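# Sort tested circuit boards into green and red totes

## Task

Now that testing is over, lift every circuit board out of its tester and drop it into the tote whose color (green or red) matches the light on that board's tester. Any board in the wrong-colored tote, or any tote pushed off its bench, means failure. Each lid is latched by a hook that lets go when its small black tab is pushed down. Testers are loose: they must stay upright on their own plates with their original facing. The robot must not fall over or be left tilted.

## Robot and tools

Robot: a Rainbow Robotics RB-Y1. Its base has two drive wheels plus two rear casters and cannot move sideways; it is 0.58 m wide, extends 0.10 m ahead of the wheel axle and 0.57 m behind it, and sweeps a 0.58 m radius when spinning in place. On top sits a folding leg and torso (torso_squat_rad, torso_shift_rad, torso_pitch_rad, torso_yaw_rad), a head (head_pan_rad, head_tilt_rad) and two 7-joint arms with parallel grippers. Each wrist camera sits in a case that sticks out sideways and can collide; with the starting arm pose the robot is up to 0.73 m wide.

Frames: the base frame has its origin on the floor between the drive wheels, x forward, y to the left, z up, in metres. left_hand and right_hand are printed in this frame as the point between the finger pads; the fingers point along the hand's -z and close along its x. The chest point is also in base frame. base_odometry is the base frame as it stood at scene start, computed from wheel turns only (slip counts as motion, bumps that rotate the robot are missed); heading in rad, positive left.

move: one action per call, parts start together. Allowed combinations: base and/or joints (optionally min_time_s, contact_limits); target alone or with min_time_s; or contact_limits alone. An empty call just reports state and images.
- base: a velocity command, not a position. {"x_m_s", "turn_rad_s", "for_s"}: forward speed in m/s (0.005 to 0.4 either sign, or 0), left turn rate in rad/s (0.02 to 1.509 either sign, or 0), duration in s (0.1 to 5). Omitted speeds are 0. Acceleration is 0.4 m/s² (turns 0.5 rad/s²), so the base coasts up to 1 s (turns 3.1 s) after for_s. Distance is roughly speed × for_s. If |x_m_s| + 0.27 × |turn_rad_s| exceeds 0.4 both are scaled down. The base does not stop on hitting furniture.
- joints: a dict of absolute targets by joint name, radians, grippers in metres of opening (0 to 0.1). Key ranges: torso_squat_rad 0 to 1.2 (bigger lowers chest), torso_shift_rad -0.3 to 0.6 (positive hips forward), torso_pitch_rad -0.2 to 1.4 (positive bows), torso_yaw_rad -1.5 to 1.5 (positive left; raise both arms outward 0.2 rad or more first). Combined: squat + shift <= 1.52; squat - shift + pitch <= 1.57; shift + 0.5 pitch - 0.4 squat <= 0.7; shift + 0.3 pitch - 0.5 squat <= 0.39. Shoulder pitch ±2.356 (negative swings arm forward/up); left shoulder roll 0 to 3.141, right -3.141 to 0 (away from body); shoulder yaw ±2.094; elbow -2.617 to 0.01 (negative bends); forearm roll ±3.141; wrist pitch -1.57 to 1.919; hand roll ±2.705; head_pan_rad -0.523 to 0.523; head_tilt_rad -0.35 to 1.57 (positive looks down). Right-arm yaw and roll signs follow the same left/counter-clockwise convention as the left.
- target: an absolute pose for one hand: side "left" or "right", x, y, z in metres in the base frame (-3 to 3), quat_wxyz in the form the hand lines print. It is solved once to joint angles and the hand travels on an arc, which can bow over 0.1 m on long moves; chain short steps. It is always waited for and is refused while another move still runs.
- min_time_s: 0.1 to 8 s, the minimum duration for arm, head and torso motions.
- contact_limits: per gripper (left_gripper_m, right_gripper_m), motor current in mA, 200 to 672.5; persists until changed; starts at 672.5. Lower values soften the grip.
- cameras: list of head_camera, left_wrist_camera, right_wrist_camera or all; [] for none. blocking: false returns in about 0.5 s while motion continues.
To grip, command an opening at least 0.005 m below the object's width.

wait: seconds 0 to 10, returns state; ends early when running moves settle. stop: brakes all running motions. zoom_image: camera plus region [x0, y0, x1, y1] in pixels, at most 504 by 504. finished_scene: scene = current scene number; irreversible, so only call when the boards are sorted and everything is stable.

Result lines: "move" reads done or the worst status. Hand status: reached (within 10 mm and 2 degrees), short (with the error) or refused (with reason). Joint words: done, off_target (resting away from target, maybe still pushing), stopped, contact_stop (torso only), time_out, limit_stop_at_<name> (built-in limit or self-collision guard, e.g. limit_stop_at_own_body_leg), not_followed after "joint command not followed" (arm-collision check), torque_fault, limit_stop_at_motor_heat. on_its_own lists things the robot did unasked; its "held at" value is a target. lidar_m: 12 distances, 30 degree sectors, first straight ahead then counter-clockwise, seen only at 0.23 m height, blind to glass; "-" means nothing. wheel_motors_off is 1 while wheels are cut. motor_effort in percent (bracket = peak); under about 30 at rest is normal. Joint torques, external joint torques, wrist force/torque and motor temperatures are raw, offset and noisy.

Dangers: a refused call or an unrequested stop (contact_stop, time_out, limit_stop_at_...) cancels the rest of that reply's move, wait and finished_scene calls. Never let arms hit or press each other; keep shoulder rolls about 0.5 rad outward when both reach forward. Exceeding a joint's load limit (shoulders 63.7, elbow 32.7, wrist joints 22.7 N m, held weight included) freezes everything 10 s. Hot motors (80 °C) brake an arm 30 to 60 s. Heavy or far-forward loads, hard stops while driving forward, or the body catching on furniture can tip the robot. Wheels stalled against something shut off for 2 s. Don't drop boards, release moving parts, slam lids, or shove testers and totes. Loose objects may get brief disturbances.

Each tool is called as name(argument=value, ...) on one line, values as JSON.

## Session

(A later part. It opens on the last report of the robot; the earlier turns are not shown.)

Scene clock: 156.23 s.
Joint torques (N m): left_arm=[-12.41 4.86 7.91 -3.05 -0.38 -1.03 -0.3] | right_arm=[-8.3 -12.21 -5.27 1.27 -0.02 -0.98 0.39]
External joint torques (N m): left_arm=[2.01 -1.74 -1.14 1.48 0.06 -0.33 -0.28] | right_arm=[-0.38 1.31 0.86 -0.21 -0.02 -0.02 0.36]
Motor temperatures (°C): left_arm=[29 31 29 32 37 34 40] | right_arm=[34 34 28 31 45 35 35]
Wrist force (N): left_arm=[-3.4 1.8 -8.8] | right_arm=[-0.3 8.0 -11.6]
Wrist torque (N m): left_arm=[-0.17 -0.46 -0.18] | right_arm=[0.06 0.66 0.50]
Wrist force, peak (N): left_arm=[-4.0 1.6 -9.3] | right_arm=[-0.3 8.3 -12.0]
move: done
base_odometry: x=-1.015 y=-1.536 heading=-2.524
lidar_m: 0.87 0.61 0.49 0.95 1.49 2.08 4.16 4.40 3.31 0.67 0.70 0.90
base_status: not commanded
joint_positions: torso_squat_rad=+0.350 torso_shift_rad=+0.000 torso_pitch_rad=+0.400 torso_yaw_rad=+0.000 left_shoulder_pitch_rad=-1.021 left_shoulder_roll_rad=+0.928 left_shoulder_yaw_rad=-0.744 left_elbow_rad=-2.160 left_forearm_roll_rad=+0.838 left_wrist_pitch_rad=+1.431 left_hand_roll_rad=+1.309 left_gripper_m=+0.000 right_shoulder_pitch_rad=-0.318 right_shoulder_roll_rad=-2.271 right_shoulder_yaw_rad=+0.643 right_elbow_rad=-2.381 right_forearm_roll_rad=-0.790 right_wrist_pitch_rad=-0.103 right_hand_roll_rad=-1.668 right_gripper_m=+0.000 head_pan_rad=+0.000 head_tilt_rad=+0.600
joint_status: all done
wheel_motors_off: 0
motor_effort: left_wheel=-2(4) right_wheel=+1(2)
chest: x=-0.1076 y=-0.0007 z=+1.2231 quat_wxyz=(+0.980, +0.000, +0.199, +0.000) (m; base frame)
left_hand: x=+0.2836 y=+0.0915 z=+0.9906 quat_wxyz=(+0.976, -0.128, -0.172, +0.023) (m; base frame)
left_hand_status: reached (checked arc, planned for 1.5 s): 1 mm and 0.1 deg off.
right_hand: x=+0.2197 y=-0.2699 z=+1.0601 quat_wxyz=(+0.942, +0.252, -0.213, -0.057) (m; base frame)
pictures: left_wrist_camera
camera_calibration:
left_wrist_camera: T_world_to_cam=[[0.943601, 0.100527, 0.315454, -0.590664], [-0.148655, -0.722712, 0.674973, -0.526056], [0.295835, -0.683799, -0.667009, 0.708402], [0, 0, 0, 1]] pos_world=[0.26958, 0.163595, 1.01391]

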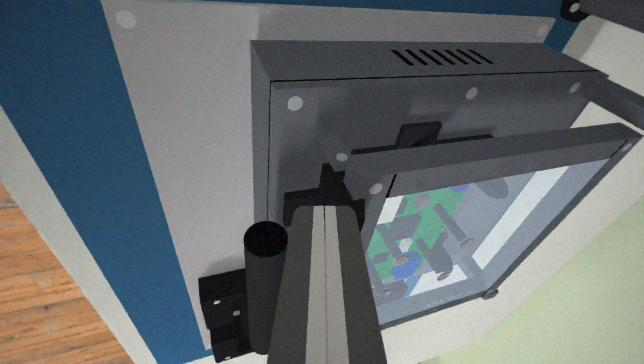

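move(target={"side":"left","x":0.279,"y":0.094,"z":0.978,"quat_wxyz":[0.976,-0.1285,-0.172,0.023]}, min_time_s=1.5, cameras=["left_wrist_camera"])

zoom_image(camera="left_wrist_camera", region=[180, 50, 480, 350])

Scene clock: 165.30 s.
Joint torques (N m): left_arm=[-12.1 8.13 7.77 -5.05 -0.37 -1.12 -0.25] | right_arm=[-8.01 -12.23 -5.19 1.44 -0.04 -0.9 0.38]
External joint torques (N m): left_arm=[1.96 1.53 -1.16 -0.28 0.07 -0.42 -0.23] | right_arm=[-0.09 1.29 0.95 -0.04 -0.04 0.06 0.35]
Motor temperatures (°C): left_arm=[29 31 29 32 37 34 40] | right_arm=[34 34 28 31 45 35 35]
Wrist force (N): left_arm=[-3.7 1.8 -9.0] | right_arm=[0.1 8.1 -11.7]
Wrist torque (N m): left_arm=[-0.17 -0.48 -0.18] | right_arm=[0.04 0.73 0.50]
Wrist force, peak (N): left_arm=[-3.7 1.6 -9.3] | right_arm=[-0.3 8.3 -12.0]
move: done
base_odometry: x=-1.015 y=-1.536 heading=-2.524
lidar_m: 0.87 0.61 0.49 0.94 1.49 2.08 4.17 4.40 3.31 0.67 0.70 0.90
base_status: not commanded
joint_positions: torso_squat_rad=+0.350 torso_shift_rad=+0.000 torso_pitch_rad=+0.400 torso_yaw_rad=+0.000 left_shoulder_pitch_rad=-0.988 left_shoulder_roll_rad=+0.931 left_shoulder_yaw_rad=-0.760 left_elbow_rad=-2.164 left_forearm_roll_rad=+0.807 left_wrist_pitch_rad=+1.404 left_hand_roll_rad=+1.309 left_gripper_m=+0.000 right_shoulder_pitch_rad=-0.318 right_shoulder_roll_rad=-2.271 right_shoulder_yaw_rad=+0.643 right_elbow_rad=-2.381 right_forearm_roll_rad=-0.790 right_wrist_pitch_rad=-0.103 right_hand_roll_rad=-1.668 right_gripper_m=+0.000 head_pan_rad=+0.000 head_tilt_rad=+0.600
joint_status: all done
wheel_motors_off: 0
motor_effort: left_wheel=-2(4) right_wheel=+1(2)
chest: x=-0.1076 y=-0.0007 z=+1.2231 quat_wxyz=(+0.980, +0.000, +0.199, +0.000) (m; base frame)
left_hand: x=+0.2788 y=+0.0939 z=+0.9786 quat_wxyz=(+0.976, -0.129, -0.172, +0.023) (m; base frame)
left_hand_status: reached (checked arc, planned for 1.5 s): 1 mm and 0.0 deg off.
right_hand: x=+0.2197 y=-0.2699 z=+1.0601 quat_wxyz=(+0.942, +0.252, -0.213, -0.057) (m; base frame)
pictures: left_wrist_camera
camera_calibration:
left_wrist_camera: T_world_to_cam=[[0.944045, 0.100667, 0.314079, -0.581297], [-0.14782, -0.722141, 0.675767, -0.517995], [0.294837, -0.684382, -0.666853, 0.703659], [0, 0, 0, 1]] pos_world=[0.264736, 0.166024, 1.00185]

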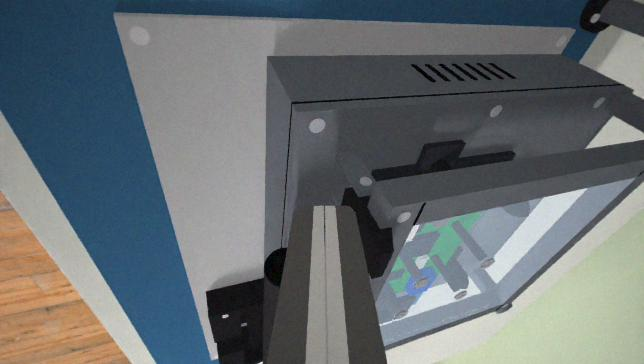

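Scaled by 1.680 from the camera's 644x364 image, which has a finer 920x520 frame.

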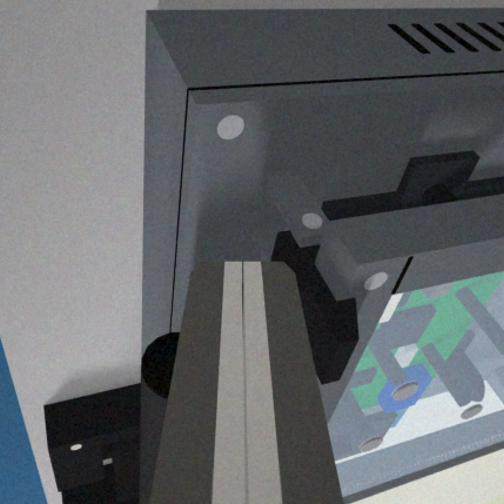

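move(joints={"right_gripper_m":0.06}, cameras=[])

move(target={"side":"right","x":0.2,"y":-0.06,"z":0.972,"quat_wxyz":[0.701,0.0923,-0.701,0.0923]}, min_time_s=3, cameras=["head_camera","right_wrist_camera"])

Scene clock: 178.00 s.
Joint torques (N m): left_arm=[-12.05 7.54 7.51 -5.05 -0.41 -1.02 -0.34] | right_arm=[-8.19 -12.43 -5.08 1.25 -0.09 -1.01 0.3]
External joint torques (N m): left_arm=[2.01 0.94 -1.42 -0.28 0.04 -0.32 -0.32] | right_arm=[-0.27 1.1 1.05 -0.23 -0.08 -0.05 0.27]
Motor temperatures (°C): left_arm=[29 31 29 32 37 34 40] | right_arm=[34 34 28 31 45 35 35]
Wrist force (N): left_arm=[-3.7 1.6 -9.0] | right_arm=[-0.4 7.6 -11.8]
Wrist torque (N m): left_arm=[-0.16 -0.50 -0.18] | right_arm=[0.11 0.67 0.50]
Wrist force, peak (N): left_arm=[-3.6 1.8 -9.2] | right_arm=[-0.1 8.1 -12.2]
move: done
base_odometry: x=-1.015 y=-1.536 heading=-2.524
lidar_m: 0.87 0.61 0.49 0.96 1.49 2.09 4.17 4.40 3.31 0.68 0.70 0.90
base_status: not commanded
joint_positions: torso_squat_rad=+0.350 torso_shift_rad=+0.000 torso_pitch_rad=+0.400 torso_yaw_rad=+0.000 left_shoulder_pitch_rad=-0.988 left_shoulder_roll_rad=+0.931 left_shoulder_yaw_rad=-0.760 left_elbow_rad=-2.164 left_forearm_roll_rad=+0.807 left_wrist_pitch_rad=+1.404 left_hand_roll_rad=+1.309 left_gripper_m=+0.000 right_shoulder_pitch_rad=-0.318 right_shoulder_roll_rad=-2.271 right_shoulder_yaw_rad=+0.643 right_elbow_rad=-2.381 right_forearm_roll_rad=-0.790 right_wrist_pitch_rad=-0.103 right_hand_roll_rad=-1.668 right_gripper_m=+0.060 head_pan_rad=+0.000 head_tilt_rad=+0.600
joint_status: all done
wheel_motors_off: 0
motor_effort: left_wheel=-3(3) right_wheel=+2(2)
chest: x=-0.1076 y=-0.0007 z=+1.2231 quat_wxyz=(+0.980, +0.000, +0.199, +0.000) (m; base frame)
left_hand: x=+0.2788 y=+0.0939 z=+0.9786 quat_wxyz=(+0.976, -0.129, -0.172, +0.023) (m; base frame)
right_hand: x=+0.2197 y=-0.2699 z=+1.0601 quat_wxyz=(+0.942, +0.252, -0.213, -0.057) (m; base frame)
pictures: none
No camera images: "cameras" was empty.

Scene clock: 181.33 s.
Joint torques (N m): left_arm=[-12.46 7.11 7.83 -4.74 -0.34 -0.88 -0.28] | right_arm=[0.98 1.78 0.6 -8.6 0.67 0.68 -0.16]
External joint torques (N m): left_arm=[1.61 0.51 -1.1 0.04 0.1 -0.18 -0.26] | right_arm=[0.64 1.15 0.11 1.72 -0.35 -0.07 -0.22]
Motor temperatures (°C): left_arm=[29 31 29 32 37 34 40] | right_arm=[34 34 28 31 45 35 35]
Wrist force (N): left_arm=[-3.6 1.7 -9.0] | right_arm=[-4.4 11.2 -7.1]
Wrist torque (N m): left_arm=[-0.16 -0.49 -0.18] | right_arm=[-0.16 0.46 0.45]
Wrist force, peak (N): left_arm=[-3.9 1.7 -9.1] | right_arm=[30.3 13.1 21.1]
move: done
base_odometry: x=-1.015 y=-1.536 heading=-2.524
lidar_m: 0.87 0.61 0.50 0.95 1.49 2.08 4.18 4.40 3.31 0.67 0.70 0.90
base_status: not commanded
joint_positions: torso_squat_rad=+0.350 torso_shift_rad=+0.000 torso_pitch_rad=+0.400 torso_yaw_rad=+0.000 left_shoulder_pitch_rad=-0.988 left_shoulder_roll_rad=+0.931 left_shoulder_yaw_rad=-0.760 left_elbow_rad=-2.164 left_forearm_roll_rad=+0.807 left_wrist_pitch_rad=+1.404 left_hand_roll_rad=+1.309 left_gripper_m=+0.000 right_shoulder_pitch_rad=+0.112 right_shoulder_roll_rad=-0.369 right_shoulder_yaw_rad=+0.769 right_elbow_rad=-1.987 right_forearm_roll_rad=+1.981 right_wrist_pitch_rad=+0.584 right_hand_roll_rad=-1.938 right_gripper_m=+0.060 head_pan_rad=+0.000 head_tilt_rad=+0.600
joint_status: all done
wheel_motors_off: 0
motor_effort: left_wheel=-3(4) right_wheel=+1(2)
chest: x=-0.1076 y=-0.0007 z=+1.2231 quat_wxyz=(+0.980, +0.000, +0.199, +0.000) (m; base frame)
left_hand: x=+0.2787 y=+0.0939 z=+0.9786 quat_wxyz=(+0.976, -0.128, -0.172, +0.023) (m; base frame)
right_hand: x=+0.1999 y=-0.0600 z=+0.9728 quat_wxyz=(+0.702, +0.092, -0.700, +0.093) (m; base frame)
right_hand_status: reached (checked arc, planned for 3.0 s): 1 mm and 0.2 deg off.
pictures: head_camera, right_wrist_camera
camera_calibration:
head_camera: T_world_to_cam=[[0.0329054, -0.998751, 0.037595, -0.0547263], [-0.818599, -0.048513, -0.572313, 0.851663], [0.573422, -0.011943, -0.819173, 1.09027], [0, 0, 0, 1]] pos_world=[0.073784, -0.000320117, 1.3826]
right_wrist_camera: T_world_to_cam=[[0.00838296, 0.0221886, -0.999719, 0.974639], [-0.661866, 0.749541, 0.0110859, 0.199754], [0.749576, 0.661586, 0.0209692, -0.058846], [0, 0, 0, 1]] pos_world=[0.16815, -0.132418, 0.973384]

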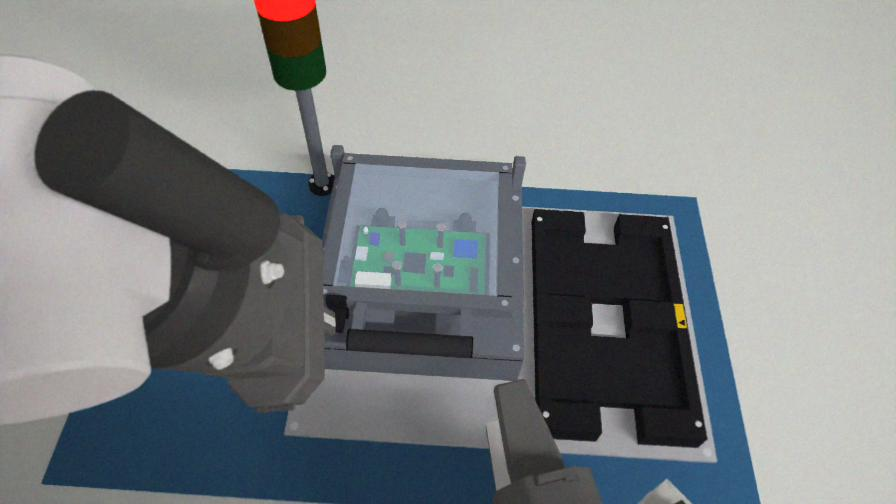

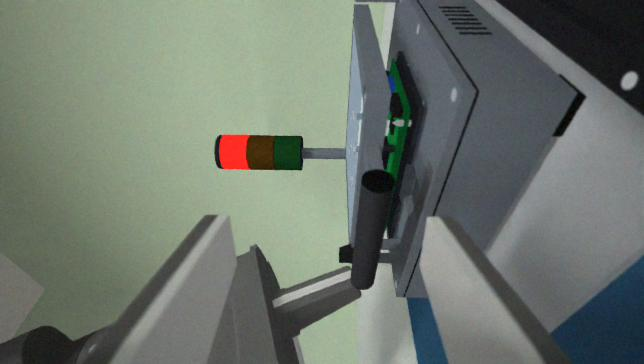

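move(target={"side":"right","x":0.222,"y":-0.01,"z":0.969,"quat_wxyz":[0.701,0.0923,-0.701,0.0923]}, min_time_s=1.5, cameras=["right_wrist_camera"])

move(target={"side":"right","x":0.268,"y":0.002,"z":0.967,"quat_wxyz":[0.701,0.0923,-0.701,0.0923]}, min_time_s=2, cameras=["head_camera","right_wrist_camera"])

Scene clock: 196.00 s.
Joint torques (N m): left_arm=[-12.5 7.34 7.84 -4.66 -0.38 -0.88 -0.33] | right_arm=[-2.84 5.74 2.3 -8.37 0.46 0.35 0.31]
External joint torques (N m): left_arm=[1.56 0.74 -1.09 0.12 0.06 -0.18 -0.31] | right_arm=[-1.39 1.92 0.81 2.02 -0.57 -0.22 0.25]
Motor temperatures (°C): left_arm=[29 31 29 32 37 34 40] | right_arm=[34 34 28 32 45 35 35]
Wrist force (N): left_arm=[-3.4 1.8 -8.8] | right_arm=[-4.3 10.8 -7.0]
Wrist torque (N m): left_arm=[-0.16 -0.45 -0.20] | right_arm=[-0.14 0.48 0.46]
Wrist force, peak (N): left_arm=[-3.7 1.8 -9.3] | right_arm=[-4.3 11.2 -7.4]
move: done
base_odometry: x=-1.015 y=-1.536 heading=-2.524
lidar_m: 0.87 0.60 0.50 0.95 1.48 2.08 4.17 4.40 3.32 0.67 0.70 0.90
base_status: not commanded
joint_positions: torso_squat_rad=+0.350 torso_shift_rad=+0.000 torso_pitch_rad=+0.400 torso_yaw_rad=+0.000 left_shoulder_pitch_rad=-0.988 left_shoulder_roll_rad=+0.931 left_shoulder_yaw_rad=-0.760 left_elbow_rad=-2.164 left_forearm_roll_rad=+0.807 left_wrist_pitch_rad=+1.404 left_hand_roll_rad=+1.309 left_gripper_m=+0.000 right_shoulder_pitch_rad=+0.023 right_shoulder_roll_rad=-0.199 right_shoulder_yaw_rad=+0.787 right_elbow_rad=-1.860 right_forearm_roll_rad=+1.966 right_wrist_pitch_rad=+0.565 right_hand_roll_rad=-1.845 right_gripper_m=+0.060 head_pan_rad=+0.000 head_tilt_rad=+0.600
joint_status: all done
wheel_motors_off: 0
motor_effort: left_wheel=-3(4) right_wheel=+2(4)
chest: x=-0.1076 y=-0.0007 z=+1.2231 quat_wxyz=(+0.980, +0.000, +0.199, +0.000) (m; base frame)
left_hand: x=+0.2787 y=+0.0939 z=+0.9786 quat_wxyz=(+0.976, -0.128, -0.172, +0.023) (m; base frame)
right_hand: x=+0.2216 y=-0.0103 z=+0.9692 quat_wxyz=(+0.701, +0.092, -0.701, +0.092) (m; base frame)
right_hand_status: reached (checked arc, planned for 1.5 s): 1 mm and 0.0 deg off.
pictures: right_wrist_camera
camera_calibration:
right_wrist_camera: T_world_to_cam=[[0.0103787, 0.023791, -0.999663, 0.969292], [-0.660997, 0.750308, 0.010994, 0.176773], [0.750316, 0.660661, 0.023513, -0.110561], [0, 0, 0, 1]] pos_world=[0.189742, -0.0826508, 0.969622]

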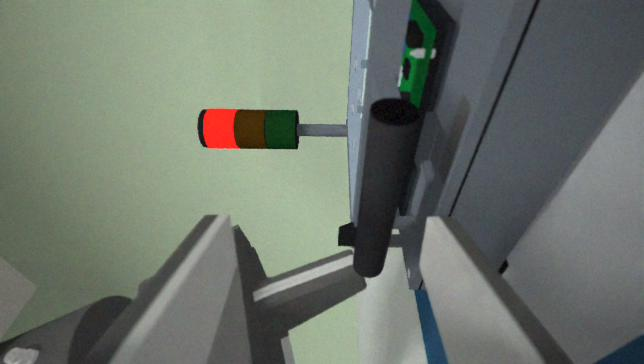

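Scene clock: 198.33 s.
Joint torques (N m): left_arm=[-12.43 7.22 7.91 -4.72 -0.37 -0.89 -0.34] | right_arm=[-5.42 7.36 -0.35 -8.51 0.23 0.15 0.4]
External joint torques (N m): left_arm=[1.64 0.62 -1.02 0.06 0.07 -0.19 -0.32] | right_arm=[-1.22 2.32 -1.54 2.09 -0.7 -0.33 0.34]
Motor temperatures (°C): left_arm=[29 31 29 32 37 34 40] | right_arm=[34 34 28 32 45 35 35]
Wrist force (N): left_arm=[-3.5 1.5 -9.0] | right_arm=[-4.4 11.0 -7.0]
Wrist torque (N m): left_arm=[-0.14 -0.48 -0.19] | right_arm=[-0.16 0.47 0.47]
Wrist force, peak (N): left_arm=[-4.0 1.8 -9.0] | right_arm=[-4.3 11.2 -7.1]
move: done
base_odometry: x=-1.015 y=-1.536 heading=-2.524
lidar_m: 0.86 0.62 0.49 0.95 1.49 2.08 4.18 4.40 3.31 0.67 0.70 0.90
base_status: not commanded
joint_positions: torso_squat_rad=+0.350 torso_shift_rad=+0.000 torso_pitch_rad=+0.400 torso_yaw_rad=+0.000 left_shoulder_pitch_rad=-0.988 left_shoulder_roll_rad=+0.931 left_shoulder_yaw_rad=-0.760 left_elbow_rad=-2.164 left_forearm_roll_rad=+0.807 left_wrist_pitch_rad=+1.404 left_hand_roll_rad=+1.309 left_gripper_m=+0.000 right_shoulder_pitch_rad=-0.099 right_shoulder_roll_rad=-0.115 right_shoulder_yaw_rad=+0.700 right_elbow_rad=-1.761 right_forearm_roll_rad=+1.895 right_wrist_pitch_rad=+0.495 right_hand_roll_rad=-1.801 right_gripper_m=+0.060 head_pan_rad=+0.000 head_tilt_rad=+0.600
joint_status: all done
wheel_motors_off: 0
motor_effort: left_wheel=-2(4) right_wheel=+0(3)
chest: x=-0.1076 y=-0.0007 z=+1.2231 quat_wxyz=(+0.980, +0.000, +0.199, +0.000) (m; base frame)
left_hand: x=+0.2787 y=+0.0939 z=+0.9786 quat_wxyz=(+0.976, -0.128, -0.172, +0.023) (m; base frame)
right_hand: x=+0.2675 y=+0.0018 z=+0.9672 quat_wxyz=(+0.701, +0.092, -0.701, +0.092) (m; base frame)
right_hand_status: reached (checked arc, planned for 2.0 s): 1 mm and 0.0 deg off.
pictures: head_camera, right_wrist_camera
camera_calibration:
head_camera: T_world_to_cam=[[0.032906, -0.998751, 0.0375948, -0.054726], [-0.818601, -0.0485133, -0.572309, 0.85166], [0.573419, -0.0119428, -0.819176, 1.09027], [0, 0, 0, 1]] pos_world=[0.0737878, -0.000319932, 1.3826]
right_wrist_camera: T_world_to_cam=[[0.0106513, 0.0240004, -0.999655, 0.966479], [-0.661003, 0.750303, 0.0109708, 0.198049], [0.750308, 0.660658, 0.0238561, -0.153305], [0, 0, 0, 1]] pos_world=[0.235642, -0.0705102, 0.967631]

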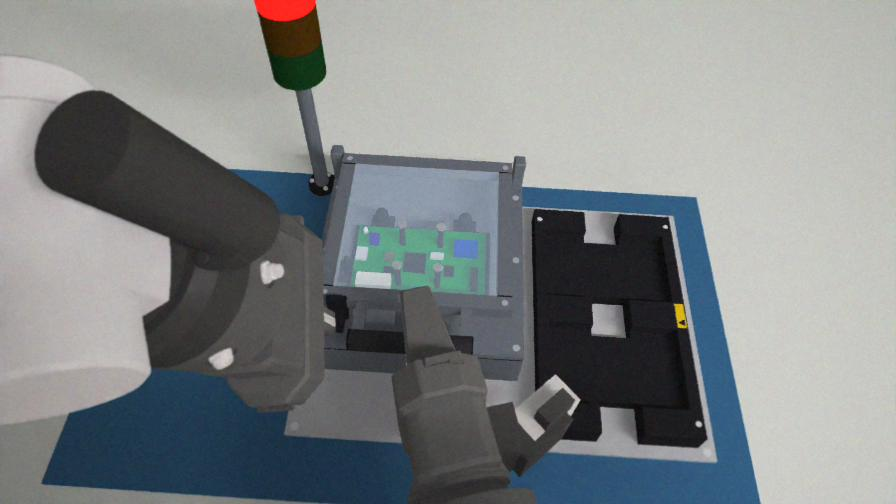

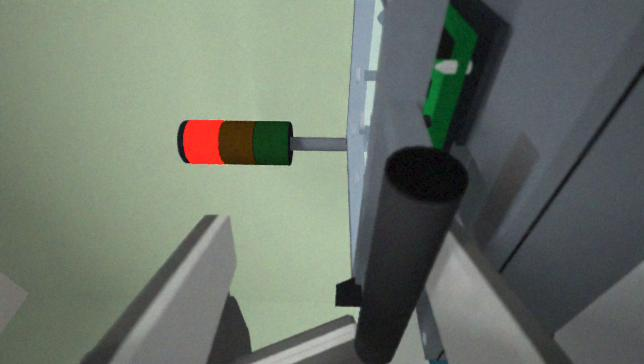

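move(contact_limits={"right_gripper_m":350}, cameras=[])

move(target={"side":"left","x":0.279,"y":0.094,"z":0.973,"quat_wxyz":[0.976,-0.1285,-0.172,0.023]}, min_time_s=1, cameras=["left_wrist_camera"])

move(joints={"right_gripper_m":0.005}, cameras=["right_wrist_camera"])

Scene clock: 206.60 s.
Joint torques (N m): left_arm=[-12.31 7.04 8.18 -4.73 -0.34 -0.99 -0.3] | right_arm=[-5.64 7.05 -0.31 -8.54 0.25 0.11 0.48]
External joint torques (N m): left_arm=[1.76 0.44 -0.75 0.05 0.1 -0.28 -0.28] | right_arm=[-1.44 2.01 -1.5 2.05 -0.68 -0.37 0.42]
Motor temperatures (°C): left_arm=[29 31 29 32 37 34 40] | right_arm=[34 34 28 32 45 35 35]
Wrist force (N): left_arm=[-3.7 1.6 -8.9] | right_arm=[-4.2 10.9 -7.2]
Wrist torque (N m): left_arm=[-0.16 -0.50 -0.19] | right_arm=[-0.16 0.48 0.46]
Wrist force, peak (N): left_arm=[-3.6 1.6 -9.3] | right_arm=[-4.4 11.2 -7.2]
base_odometry: x=-1.015 y=-1.536 heading=-2.524
lidar_m: 0.87 0.61 0.49 0.94 1.49 2.08 4.18 4.40 3.31 0.68 0.70 0.90
base_status: not commanded
joint_positions: torso_squat_rad=+0.350 torso_shift_rad=+0.000 torso_pitch_rad=+0.400 torso_yaw_rad=+0.000 left_shoulder_pitch_rad=-0.988 left_shoulder_roll_rad=+0.931 left_shoulder_yaw_rad=-0.760 left_elbow_rad=-2.164 left_forearm_roll_rad=+0.807 left_wrist_pitch_rad=+1.404 left_hand_roll_rad=+1.309 left_gripper_m=+0.000 right_shoulder_pitch_rad=-0.099 right_shoulder_roll_rad=-0.115 right_shoulder_yaw_rad=+0.700 right_elbow_rad=-1.761 right_forearm_roll_rad=+1.895 right_wrist_pitch_rad=+0.495 right_hand_roll_rad=-1.801 right_gripper_m=+0.060 head_pan_rad=+0.000 head_tilt_rad=+0.600
joint_status: not commanded
wheel_motors_off: 0
motor_effort: left_wheel=-2(4) right_wheel=+2(2)
contact_limits: right_gripper_m 350 mA
chest: x=-0.1076 y=-0.0007 z=+1.2231 quat_wxyz=(+0.980, +0.000, +0.199, +0.000) (m; base frame)
left_hand: x=+0.2787 y=+0.0939 z=+0.9786 quat_wxyz=(+0.976, -0.128, -0.172, +0.023) (m; base frame)
right_hand: x=+0.2675 y=+0.0018 z=+0.9672 quat_wxyz=(+0.701, +0.092, -0.701, +0.092) (m; base frame)
pictures: none
No camera images: "cameras" was empty.

Scene clock: 207.93 s.
Joint torques (N m): left_arm=[-11.54 4.26 6.78 -2.27 -0.64 -1.29 -0.27] | right_arm=[-5.33 7.38 -0.56 -8.54 0.36 0.07 0.46]
External joint torques (N m): left_arm=[2.49 -2.31 -2.13 2.62 -0.2 -0.58 -0.25] | right_arm=[-1.13 2.35 -1.75 2.05 -0.57 -0.41 0.41]
Motor temperatures (°C): left_arm=[29 31 29 32 37 34 40] | right_arm=[34 34 28 32 45 35 35]
Wrist force (N): left_arm=[-4.3 2.6 -1.0] | right_arm=[-4.0 11.0 -6.9]
Wrist torque (N m): left_arm=[-0.19 -0.39 -0.20] | right_arm=[-0.15 0.51 0.46]
Wrist force, peak (N): left_arm=[-3.6 1.8 -9.2] | right_arm=[-4.3 11.4 -7.3]
move: done
base_odometry: x=-1.015 y=-1.536 heading=-2.524
lidar_m: 0.87 0.61 0.49 0.94 1.48 2.08 4.17 4.40 3.32 0.67 0.70 0.90
base_status: not commanded
joint_positions: torso_squat_rad=+0.350 torso_shift_rad=+0.000 torso_pitch_rad=+0.400 torso_yaw_rad=+0.000 left_shoulder_pitch_rad=-0.979 left_shoulder_roll_rad=+0.928 left_shoulder_yaw_rad=-0.767 left_elbow_rad=-2.155 left_forearm_roll_rad=+0.793 left_wrist_pitch_rad=+1.391 left_hand_roll_rad=+1.304 left_gripper_m=+0.000 right_shoulder_pitch_rad=-0.099 right_shoulder_roll_rad=-0.115 right_shoulder_yaw_rad=+0.700 right_elbow_rad=-1.761 right_forearm_roll_rad=+1.895 right_wrist_pitch_rad=+0.495 right_hand_roll_rad=-1.801 right_gripper_m=+0.060 head_pan_rad=+0.000 head_tilt_rad=+0.600
joint_status: all done
wheel_motors_off: 0
motor_effort: left_wheel=-2(4) right_wheel=+1(2)
contact_limits: right_gripper_m 350 mA
chest: x=-0.1077 y=-0.0007 z=+1.2231 quat_wxyz=(+0.980, +0.000, +0.199, +0.000) (m; base frame)
left_hand: x=+0.2791 y=+0.0941 z=+0.9735 quat_wxyz=(+0.976, -0.129, -0.173, +0.023) (m; base frame)
left_hand_status: reached (checked arc, planned for 1.0 s): 1 mm and 0.1 deg off.
right_hand: x=+0.2675 y=+0.0019 z=+0.9673 quat_wxyz=(+0.701, +0.092, -0.701, +0.092) (m; base frame)
pictures: left_wrist_camera
camera_calibration:
left_wrist_camera: T_world_to_cam=[[0.943468, 0.101008, 0.3157, -0.58155], [-0.148725, -0.722181, 0.675526, -0.513888], [0.296226, -0.684289, -0.666332, 0.699447], [0, 0, 0, 1]] pos_world=[0.265052, 0.166245, 0.996803]

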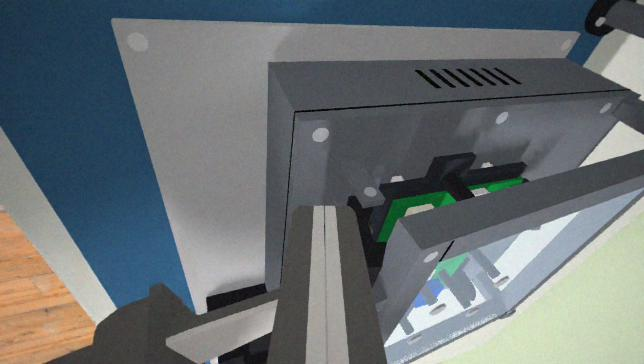

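Scene clock: 209.07 s.
Joint torques (N m): left_arm=[-11.18 4.46 6.93 -2.45 -0.54 -1.11 -0.31] | right_arm=[-5.46 7.24 0.04 -10.46 0.89 0.41 0.41]
External joint torques (N m): left_arm=[2.85 -2.12 -1.98 2.44 -0.09 -0.41 -0.29] | right_arm=[-1.26 2.2 -1.15 0.14 -0.04 -0.06 0.35]
Motor temperatures (°C): left_arm=[29 31 29 32 37 34 40] | right_arm=[34 34 28 32 45 35 35]
Wrist force (N): left_arm=[-4.3 2.4 -3.1] | right_arm=[-10.1 10.4 -10.6]
Wrist torque (N m): left_arm=[-0.18 -0.44 -0.21] | right_arm=[-0.11 0.43 0.32]
Wrist force, peak (N): left_arm=[-4.9 3.1 -2.8] | right_arm=[-10.5 10.5 -11.6]
move: off_target
base_odometry: x=-1.015 y=-1.536 heading=-2.524
lidar_m: 0.86 0.61 0.49 0.93 1.48 2.08 4.18 4.40 3.31 0.66 0.69 0.90
base_status: not commanded
joint_positions: torso_squat_rad=+0.350 torso_shift_rad=+0.000 torso_pitch_rad=+0.400 torso_yaw_rad=+0.000 left_shoulder_pitch_rad=-0.979 left_shoulder_roll_rad=+0.928 left_shoulder_yaw_rad=-0.767 left_elbow_rad=-2.155 left_forearm_roll_rad=+0.793 left_wrist_pitch_rad=+1.391 left_hand_roll_rad=+1.304 left_gripper_m=+0.000 right_shoulder_pitch_rad=-0.099 right_shoulder_roll_rad=-0.115 right_shoulder_yaw_rad=+0.700 right_elbow_rad=-1.760 right_forearm_roll_rad=+1.895 right_wrist_pitch_rad=+0.495 right_hand_roll_rad=-1.801 right_gripper_m=+0.015 head_pan_rad=+0.000 head_tilt_rad=+0.600
joint_status: right_gripper_m off_target (ended at +0.015, target +0.005)
wheel_motors_off: 0
motor_effort: left_wheel=-3(4) right_wheel=+1(2)
contact_limits: right_gripper_m 350 mA
chest: x=-0.1076 y=-0.0007 z=+1.2231 quat_wxyz=(+0.980, +0.000, +0.199, +0.000) (m; base frame)
left_hand: x=+0.2791 y=+0.0941 z=+0.9735 quat_wxyz=(+0.976, -0.129, -0.173, +0.023) (m; base frame)
right_hand: x=+0.2675 y=+0.0018 z=+0.9670 quat_wxyz=(+0.701, +0.092, -0.701, +0.092) (m; base frame)
pictures: right_wrist_camera
camera_calibration:
right_wrist_camera: T_world_to_cam=[[0.0102087, 0.0237657, -0.999665, 0.966373], [-0.660983, 0.750319, 0.0110878, 0.197957], [0.750332, 0.660649, 0.0233685, -0.15281], [0, 0, 0, 1]] pos_world=[0.235639, -0.0705437, 0.967425]

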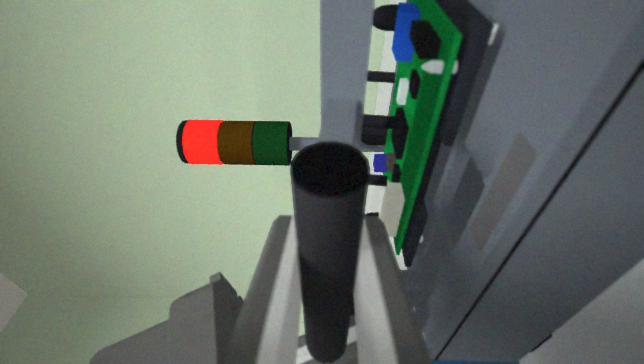

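move(target={"side":"left","x":0.27,"y":0.12,"z":1.05,"quat_wxyz":[0.976,-0.1285,-0.172,0.023]}, min_time_s=1.2, cameras=[])

move(target={"side":"left","x":0.27,"y":0.3,"z":1.15,"quat_wxyz":[0.995,0,0,0.101]}, min_time_s=1.5, cameras=[])

move(target={"side":"right","x":0.272,"y":0.002,"z":1.02,"quat_wxyz":[0.701,0.0923,-0.701,0.0923]}, min_time_s=1.5, cameras=[])

move(target={"side":"right","x":0.308,"y":0.002,"z":1.085,"quat_wxyz":[0.701,0.0923,-0.701,0.0923]}, min_time_s=2, cameras=["head_camera","right_wrist_camera"])

Scene clock: 222.87 s.
Joint torques (N m): left_arm=[-13.67 8.5 10.12 -3.05 -0.11 -0.31 0.5] | right_arm=[-5.21 7.26 0.08 -10.54 0.92 0.41 0.43]
External joint torques (N m): left_arm=[-0.06 0.64 1.05 -0.27 0.35 0.38 0.52] | right_arm=[-1.01 2.22 -1.11 0.05 -0.01 -0.07 0.37]
Motor temperatures (°C): left_arm=[29 31 29 32 37 34 40] | right_arm=[34 34 28 32 45 35 35]
Wrist force (N): left_arm=[-3.7 1.6 -8.9] | right_arm=[-7.8 11.1 -7.3]
Wrist torque (N m): left_arm=[-0.12 -0.52 -0.18] | right_arm=[-0.16 0.37 0.30]
Wrist force, peak (N): left_arm=[-4.1 1.8 -9.1] | right_arm=[-9.8 10.8 -10.9]
move: done
base_odometry: x=-1.015 y=-1.536 heading=-2.524
lidar_m: 0.87 0.61 0.49 0.95 1.50 2.08 4.17 4.40 3.32 0.67 0.69 0.89
base_status: not commanded
joint_positions: torso_squat_rad=+0.350 torso_shift_rad=+0.000 torso_pitch_rad=+0.400 torso_yaw_rad=+0.000 left_shoulder_pitch_rad=-1.050 left_shoulder_roll_rad=+1.080 left_shoulder_yaw_rad=-0.604 left_elbow_rad=-2.304 left_forearm_roll_rad=+1.039 left_wrist_pitch_rad=+1.504 left_hand_roll_rad=+1.338 left_gripper_m=+0.000 right_shoulder_pitch_rad=-0.099 right_shoulder_roll_rad=-0.115 right_shoulder_yaw_rad=+0.700 right_elbow_rad=-1.760 right_forearm_roll_rad=+1.895 right_wrist_pitch_rad=+0.495 right_hand_roll_rad=-1.801 right_gripper_m=+0.015 head_pan_rad=+0.000 head_tilt_rad=+0.600
joint_status: all done
wheel_motors_off: 0
motor_effort: left_wheel=-3(4) right_wheel=+1(3)
contact_limits: right_gripper_m 350 mA
chest: x=-0.1076 y=-0.0007 z=+1.2231 quat_wxyz=(+0.980, +0.000, +0.199, +0.000) (m; base frame)
left_hand: x=+0.2700 y=+0.1199 z=+1.0498 quat_wxyz=(+0.976, -0.129, -0.172, +0.023) (m; base frame)
left_hand_status: reached (checked arc, planned for 1.2 s): 0 mm and 0.0 deg off.
right_hand: x=+0.2675 y=+0.0018 z=+0.9670 quat_wxyz=(+0.701, +0.092, -0.701, +0.092) (m; base frame)
pictures: none
No camera images: "cameras" was empty.

Scene clock: 224.70 s.
Joint torques (N m): left_arm=[-13.72 11.96 10.1 0.95 0.2 0.14 -0.07] | right_arm=[-5.47 7.37 0.38 -10.39 0.89 0.43 0.35]
External joint torques (N m): left_arm=[0.21 -0.19 0.45 0.88 0.18 0.2 -0.07] | right_arm=[-1.28 2.33 -0.82 0.2 -0.04 -0.05 0.3]
Motor temperatures (°C): left_arm=[29 31 29 32 37 34 40] | right_arm=[34 34 28 32 45 35 35]
Wrist force (N): left_arm=[-2.0 0.1 -9.8] | right_arm=[-6.8 10.0 -6.0]
Wrist torque (N m): left_arm=[-0.07 -0.44 -0.17] | right_arm=[-0.14 0.45 0.30]
Wrist force, peak (N): left_arm=[-4.0 1.3 -9.3] | right_arm=[-8.1 11.2 -7.9]
move: done
base_odometry: x=-1.015 y=-1.536 heading=-2.524
lidar_m: 0.87 0.61 0.49 0.95 1.49 2.09 4.18 4.40 3.31 0.68 0.70 0.90
base_status: not commanded
joint_positions: torso_squat_rad=+0.350 torso_shift_rad=+0.000 torso_pitch_rad=+0.400 torso_yaw_rad=+0.000 left_shoulder_pitch_rad=-1.202 left_shoulder_roll_rad=+1.419 left_shoulder_yaw_rad=-0.391 left_elbow_rad=-1.880 left_forearm_roll_rad=+1.628 left_wrist_pitch_rad=+1.908 left_hand_roll_rad=+1.001 left_gripper_m=+0.000 right_shoulder_pitch_rad=-0.099 right_shoulder_roll_rad=-0.115 right_shoulder_yaw_rad=+0.700 right_elbow_rad=-1.760 right_forearm_roll_rad=+1.895 right_wrist_pitch_rad=+0.495 right_hand_roll_rad=-1.801 right_gripper_m=+0.015 head_pan_rad=+0.000 head_tilt_rad=+0.600
joint_status: all done
wheel_motors_off: 0
motor_effort: left_wheel=-4(4) right_wheel=+2(3)
contact_limits: right_gripper_m 350 mA
chest: x=-0.1076 y=-0.0007 z=+1.2231 quat_wxyz=(+0.980, +0.000, +0.199, +0.000) (m; base frame)
left_hand: x=+0.2692 y=+0.2995 z=+1.1502 quat_wxyz=(+0.995, +0.001, -0.001, +0.102) (m; base frame)
left_hand_status: reached (checked arc, planned for 1.5 s): 1 mm and 0.2 deg off.
right_hand: x=+0.2675 y=+0.0018 z=+0.9670 quat_wxyz=(+0.701, +0.092, -0.701, +0.092) (m; base frame)
pictures: none
No camera images: "cameras" was empty.

Scene clock: 226.53 s.
Joint torques (N m): left_arm=[-13.69 12.05 10.26 0.99 0.2 0.11 -0.1] | right_arm=[-3.06 8.65 2.46 -14.21 0.98 -0.49 0.32]
External joint torques (N m): left_arm=[0.24 -0.1 0.6 0.91 0.17 0.17 -0.1] | right_arm=[0.48 2.69 -0.15 -3.49 0.32 -0.19 0.27]
Motor temperatures (°C): left_arm=[29 31 29 32 37 34 40] | right_arm=[34 34 28 32 45 35 35]
Wrist force (N): left_arm=[-1.7 0.0 -9.7] | right_arm=[-13.7 13.1 -17.3]
Wrist torque (N m): left_arm=[-0.04 -0.41 -0.18] | right_arm=[-0.13 0.71 0.42]
Wrist force, peak (N): left_arm=[-1.9 -0.2 -10.2] | right_arm=[-15.3 10.2 -20.1]
move: done
base_odometry: x=-1.015 y=-1.536 heading=-2.524
lidar_m: 0.86 0.61 0.49 0.95 1.48 2.09 4.17 4.40 3.31 0.67 0.70 0.90
base_status: not commanded
joint_positions: torso_squat_rad=+0.350 torso_shift_rad=+0.000 torso_pitch_rad=+0.400 torso_yaw_rad=+0.000 left_shoulder_pitch_rad=-1.202 left_shoulder_roll_rad=+1.419 left_shoulder_yaw_rad=-0.391 left_elbow_rad=-1.880 left_forearm_roll_rad=+1.628 left_wrist_pitch_rad=+1.908 left_hand_roll_rad=+1.001 left_gripper_m=+0.000 right_shoulder_pitch_rad=+0.012 right_shoulder_roll_rad=+0.000 right_shoulder_yaw_rad=+0.627 right_elbow_rad=-1.966 right_forearm_roll_rad=+1.672 right_wrist_pitch_rad=+0.311 right_hand_roll_rad=-1.427 right_gripper_m=+0.015 head_pan_rad=+0.000 head_tilt_rad=+0.600
joint_status: all done
wheel_motors_off: 0
motor_effort: left_wheel=-3(4) right_wheel=+2(3)
contact_limits: right_gripper_m 350 mA
chest: x=-0.1073 y=-0.0007 z=+1.2230 quat_wxyz=(+0.980, +0.000, +0.199, +0.000) (m; base frame)
left_hand: x=+0.2695 y=+0.2995 z=+1.1500 quat_wxyz=(+0.995, +0.001, -0.001, +0.102) (m; base frame)
right_hand: x=+0.2720 y=+0.0021 z=+1.0194 quat_wxyz=(+0.698, +0.093, -0.705, +0.092) (m; base frame)
right_hand_status: reached (checked arc, planned for 1.5 s): 1 mm and 0.6 deg off.
pictures: none
No camera images: "cameras" was empty.

Scene clock: 228.87 s.
Joint torques (N m): left_arm=[-13.75 12.12 10.33 0.94 0.14 0.13 -0.13] | right_arm=[-12.75 6.6 4.03 -16.2 1.54 -4.44 0.51]
External joint torques (N m): left_arm=[0.19 -0.03 0.67 0.87 0.12 0.19 -0.13] | right_arm=[-5.99 1.45 3.37 -5.54 0.59 -3.03 0.46]
Motor temperatures (°C): left_arm=[29 31 29 32 37 34 40] | right_arm=[34 34 28 32 45 35 35]
Wrist force (N): left_arm=[-2.1 -0.1 -10.0] | right_arm=[-18.6 8.4 -13.2]
Wrist torque (N m): left_arm=[-0.04 -0.45 -0.19] | right_arm=[-0.41 0.79 0.21]
Wrist force, peak (N): left_arm=[-1.9 0.1 -10.2] | right_arm=[-14.4 16.2 -15.7]
move: done
base_odometry: x=-1.015 y=-1.536 heading=-2.524
lidar_m: 0.87 0.62 0.49 0.95 1.49 2.08 4.17 4.41 3.31 0.68 0.69 0.90
base_status: not commanded
joint_positions: torso_squat_rad=+0.350 torso_shift_rad=+0.000 torso_pitch_rad=+0.400 torso_yaw_rad=+0.000 left_shoulder_pitch_rad=-1.202 left_shoulder_roll_rad=+1.419 left_shoulder_yaw_rad=-0.391 left_elbow_rad=-1.880 left_forearm_roll_rad=+1.628 left_wrist_pitch_rad=+1.908 left_hand_roll_rad=+1.001 left_gripper_m=+0.000 right_shoulder_pitch_rad=-0.217 right_shoulder_roll_rad=-0.076 right_shoulder_yaw_rad=+0.648 right_elbow_rad=-2.128 right_forearm_roll_rad=+0.985 right_wrist_pitch_rad=+0.561 right_hand_roll_rad=-0.823 right_gripper_m=+0.015 head_pan_rad=+0.000 head_tilt_rad=+0.600
joint_status: all done
wheel_motors_off: 0
motor_effort: left_wheel=-3(4) right_wheel=+3(4)
contact_limits: right_gripper_m 350 mA
chest: x=-0.1073 y=-0.0008 z=+1.2230 quat_wxyz=(+0.980, +0.001, +0.199, +0.000) (m; base frame)
left_hand: x=+0.2695 y=+0.2993 z=+1.1500 quat_wxyz=(+0.995, +0.001, -0.001, +0.102) (m; base frame)
right_hand: x=+0.3080 y=+0.0015 z=+1.0833 quat_wxyz=(+0.702, +0.091, -0.700, +0.092) (m; base frame)
right_hand_status: reached (checked arc, planned for 2.0 s): 2 mm and 0.2 deg off.
pictures: head_camera, right_wrist_camera
camera_calibration:
head_camera: T_world_to_cam=[[0.0328573, -0.998761, 0.0373706, -0.0546058], [-0.818948, -0.0483379, -0.571828, 0.851272], [0.572926, -0.0118159, -0.819522, 1.0904], [0, 0, 0, 1]] pos_world=[0.0742212, -0.000505382, 1.38243]
right_wrist_camera: T_world_to_cam=[[0.00938338, 0.0228729, -0.999694, 1.08251], [-0.659353, 0.751753, 0.0110111, 0.223242], [0.751775, 0.659048, 0.0221353, -0.184779], [0, 0, 0, 1]] pos_world=[0.27595, -0.0708043, 1.08382]

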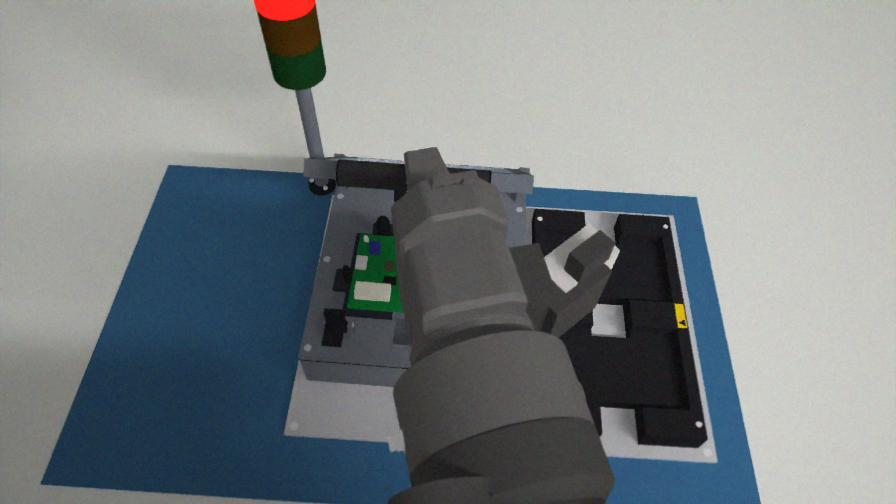

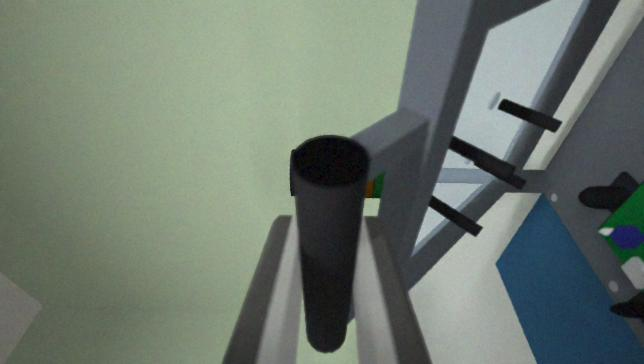

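move(target={"side":"right","x":0.36,"y":0.002,"z":1.119,"quat_wxyz":[0.701,0.0923,-0.701,0.0923]}, min_time_s=2, cameras=[])

move(target={"side":"right","x":0.43,"y":0.002,"z":1.135,"quat_wxyz":[0.701,0.0923,-0.701,0.0923]}, min_time_s=2.5, cameras=["head_camera","right_wrist_camera"])

Scene clock: 236.87 s.
Joint torques (N m): left_arm=[-13.71 11.87 10.35 0.94 0.25 0.11 -0.1] | right_arm=[-16.44 5.83 -0.67 -12.86 1.16 -4.24 0.63]
External joint torques (N m): left_arm=[0.22 -0.29 0.69 0.86 0.22 0.17 -0.1] | right_arm=[-5.73 1.58 0.06 -2.53 0.2 -2.61 0.57]
Motor temperatures (°C): left_arm=[29 31 29 32 37 34 40] | right_arm=[34 34 28 33 45 35 35]
Wrist force (N): left_arm=[-1.8 0.1 -10.0] | right_arm=[-13.3 7.1 -4.9]
Wrist torque (N m): left_arm=[-0.06 -0.43 -0.17] | right_arm=[-0.23 0.74 0.23]
Wrist force, peak (N): left_arm=[-1.8 0.0 -10.2] | right_arm=[8.4 25.3 5.1]
move: done
base_odometry: x=-1.015 y=-1.536 heading=-2.524
lidar_m: 0.87 0.61 0.49 0.95 1.49 2.09 4.17 4.41 3.31 0.68 0.70 0.90
base_status: not commanded
joint_positions: torso_squat_rad=+0.350 torso_shift_rad=+0.000 torso_pitch_rad=+0.400 torso_yaw_rad=+0.000 left_shoulder_pitch_rad=-1.202 left_shoulder_roll_rad=+1.419 left_shoulder_yaw_rad=-0.391 left_elbow_rad=-1.880 left_forearm_roll_rad=+1.628 left_wrist_pitch_rad=+1.908 left_hand_roll_rad=+1.001 left_gripper_m=+0.000 right_shoulder_pitch_rad=-0.451 right_shoulder_roll_rad=-0.083 right_shoulder_yaw_rad=+0.544 right_elbow_rad=-2.085 right_forearm_roll_rad=+0.730 right_wrist_pitch_rad=+0.677 right_hand_roll_rad=-0.676 right_gripper_m=+0.015 head_pan_rad=+0.000 head_tilt_rad=+0.600
joint_status: all done
wheel_motors_off: 0
motor_effort: left_wheel=-2(4) right_wheel=+2(5)
contact_limits: right_gripper_m 350 mA
chest: x=-0.1073 y=-0.0008 z=+1.2230 quat_wxyz=(+0.980, +0.000, +0.199, +0.000) (m; base frame)
left_hand: x=+0.2694 y=+0.2994 z=+1.1500 quat_wxyz=(+0.995, +0.001, -0.001, +0.102) (m; base frame)
right_hand: x=+0.3599 y=+0.0017 z=+1.1178 quat_wxyz=(+0.702, +0.092, -0.700, +0.092) (m; base frame)
right_hand_status: reached (checked arc, planned for 2.0 s): 1 mm and 0.2 deg off.
pictures: none
No camera images: "cameras" was empty.

Scene clock: 239.70 s.
Joint torques (N m): left_arm=[-13.63 12.19 10.27 0.98 0.21 0.13 -0.07] | right_arm=[-18.74 2.96 -1.43 -9.03 0 -3.38 0.43]
External joint torques (N m): left_arm=[0.3 0.03 0.61 0.9 0.18 0.19 -0.07] | right_arm=[-3.44 0.61 0.54 1.21 -0.94 -1.74 0.38]
Motor temperatures (°C): left_arm=[29 31 29 32 37 34 40] | right_arm=[34 34 28 33 45 35 35]
Wrist force (N): left_arm=[-1.7 0.0 -10.0] | right_arm=[-7.5 5.9 -1.0]
Wrist torque (N m): left_arm=[-0.05 -0.41 -0.16] | right_arm=[-0.17 0.78 0.44]
Wrist force, peak (N): left_arm=[-1.9 0.1 -10.2] | right_arm=[21.1 0.8 8.7]
move: done
base_odometry: x=-1.015 y=-1.536 heading=-2.525
lidar_m: 0.87 0.61 0.49 0.95 1.48 2.07 4.18 4.40 3.31 0.67 0.70 0.90
base_status: not commanded
joint_positions: torso_squat_rad=+0.350 torso_shift_rad=+0.000 torso_pitch_rad=+0.400 torso_yaw_rad=+0.000 left_shoulder_pitch_rad=-1.202 left_shoulder_roll_rad=+1.419 left_shoulder_yaw_rad=-0.391 left_elbow_rad=-1.880 left_forearm_roll_rad=+1.628 left_wrist_pitch_rad=+1.908 left_hand_roll_rad=+1.001 left_gripper_m=+0.000 right_shoulder_pitch_rad=-0.697 right_shoulder_roll_rad=-0.099 right_shoulder_yaw_rad=+0.410 right_elbow_rad=-1.877 right_forearm_roll_rad=+0.577 right_wrist_pitch_rad=+0.664 right_hand_roll_rad=-0.661 right_gripper_m=+0.015 head_pan_rad=+0.000 head_tilt_rad=+0.600
joint_status: all done
wheel_motors_off: 0
motor_effort: left_wheel=-1(4) right_wheel=+2(4)
contact_limits: right_gripper_m 350 mA
chest: x=-0.1077 y=-0.0009 z=+1.2231 quat_wxyz=(+0.980, +0.001, +0.198, +0.000) (m; base frame)
left_hand: x=+0.2692 y=+0.2992 z=+1.1504 quat_wxyz=(+0.995, +0.001, -0.001, +0.102) (m; base frame)
right_hand: x=+0.4296 y=+0.0014 z=+1.1350 quat_wxyz=(+0.701, +0.092, -0.701, +0.092) (m; base frame)
right_hand_status: reached (checked arc, planned for 2.5 s): 1 mm and 0.1 deg off.
pictures: head_camera, right_wrist_camera
camera_calibration:
head_camera: T_world_to_cam=[[0.0327153, -0.99877, 0.0372545, -0.0545734], [-0.818552, -0.0481633, -0.572409, 0.851715], [0.5735, -0.0117682, -0.819121, 1.09027], [0, 0, 0, 1]] pos_world=[0.0736917, -0.000654404, 1.38262]
right_wrist_camera: T_world_to_cam=[[0.0107099, 0.0239775, -0.999655, 1.13238], [-0.660125, 0.751076, 0.0109429, 0.303305], [0.75108, 0.65978, 0.0238721, -0.279006], [0, 0, 0, 1]] pos_world=[0.397647, -0.0708745, 1.13533]

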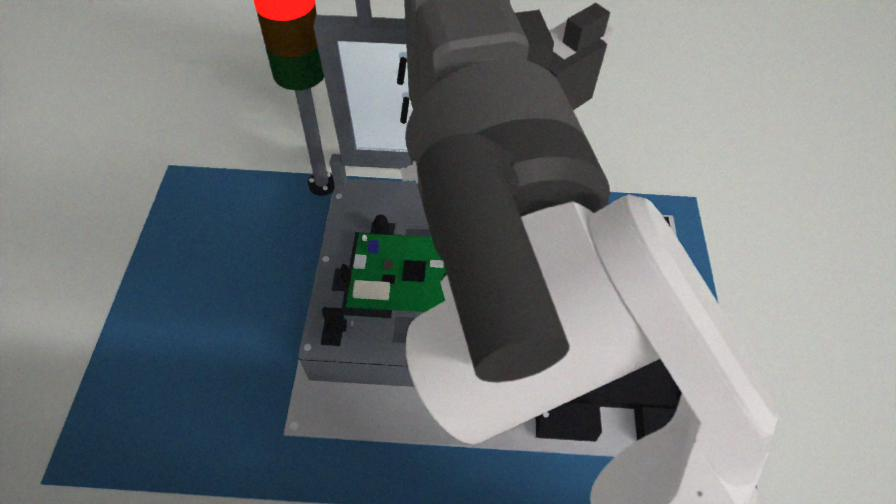

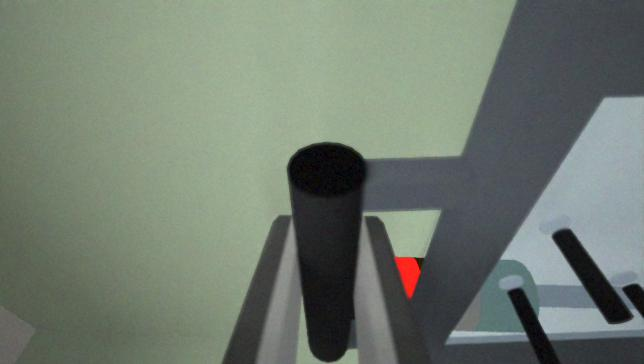

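move(target={"side":"right","x":0.478,"y":0.002,"z":1.133,"quat_wxyz":[0.701,0.0923,-0.701,0.0923]}, min_time_s=2, cameras=["head_camera"])

Scene clock: 267.73 s.
Joint torques (N m): left_arm=[-13.81 11.97 10.21 0.86 0.26 0.17 -0.13] | right_arm=[-21.26 -0.59 -4.3 -10.19 1.14 -2.78 0.03]
External joint torques (N m): left_arm=[0.12 -0.18 0.56 0.79 0.23 0.23 -0.13] | right_arm=[-3.12 -1.49 -1.83 0.22 0.24 -1.2 -0.02]
Motor temperatures (°C): left_arm=[29 31 29 32 37 34 40] | right_arm=[35 34 28 33 45 36 35]
Wrist force (N): left_arm=[-1.6 0.0 -10.0] | right_arm=[-8.7 12.5 -2.2]
Wrist torque (N m): left_arm=[-0.06 -0.41 -0.17] | right_arm=[-0.25 0.77 0.17]
Wrist force, peak (N): left_arm=[-1.7 0.2 -10.4] | right_arm=[-24.7 13.7 -5.5]
move: done
base_odometry: x=-1.015 y=-1.536 heading=-2.525
lidar_m: 0.87 0.62 0.49 0.94 1.49 2.09 4.18 4.40 3.31 0.68 0.69 0.90
base_status: not commanded
joint_positions: torso_squat_rad=+0.350 torso_shift_rad=+0.000 torso_pitch_rad=+0.400 torso_yaw_rad=+0.000 left_shoulder_pitch_rad=-1.202 left_shoulder_roll_rad=+1.419 left_shoulder_yaw_rad=-0.391 left_elbow_rad=-1.880 left_forearm_roll_rad=+1.628 left_wrist_pitch_rad=+1.908 left_hand_roll_rad=+1.001 left_gripper_m=+0.000 right_shoulder_pitch_rad=-0.842 right_shoulder_roll_rad=-0.109 right_shoulder_yaw_rad=+0.340 right_elbow_rad=-1.663 right_forearm_roll_rad=+0.548 right_wrist_pitch_rad=+0.579 right_hand_roll_rad=-0.707 right_gripper_m=+0.015 head_pan_rad=+0.000 head_tilt_rad=+0.600
joint_status: all done
wheel_motors_off: 0
motor_effort: left_wheel=-1(4) right_wheel=+3(5)
contact_limits: right_gripper_m 350 mA
chest: x=-0.1077 y=-0.0008 z=+1.2231 quat_wxyz=(+0.980, +0.001, +0.199, +0.000) (m; base frame)
left_hand: x=+0.2692 y=+0.2994 z=+1.1503 quat_wxyz=(+0.995, +0.001, -0.001, +0.102) (m; base frame)
right_hand: x=+0.4778 y=+0.0023 z=+1.1323 quat_wxyz=(+0.702, +0.092, -0.700, +0.092) (m; base frame)
right_hand_status: reached (checked arc, planned for 2.0 s): 1 mm and 0.1 deg off.
pictures: head_camera
camera_calibration:
head_camera: T_world_to_cam=[[0.0328505, -0.998761, 0.0373891, -0.0546076], [-0.818604, -0.04835, -0.572319, 0.85164], [0.573418, -0.0118059, -0.819178, 1.09029], [0, 0, 0, 1]] pos_world=[0.0737583, -0.00049123, 1.38259]

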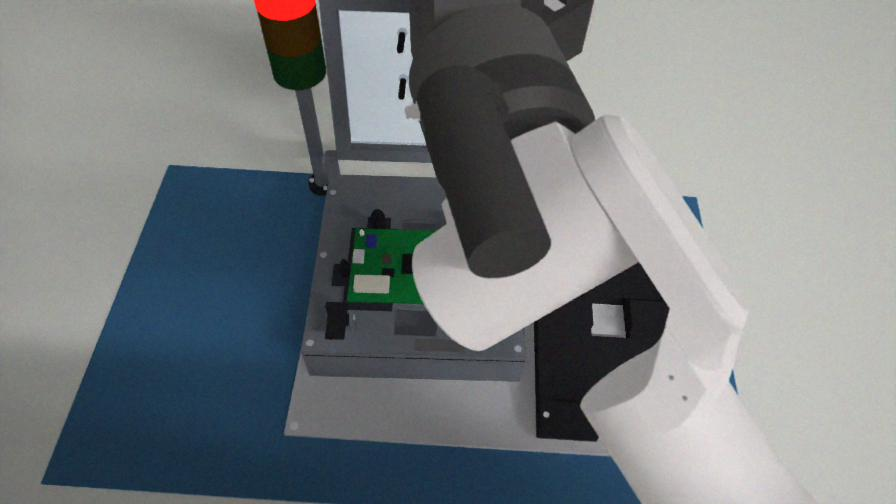

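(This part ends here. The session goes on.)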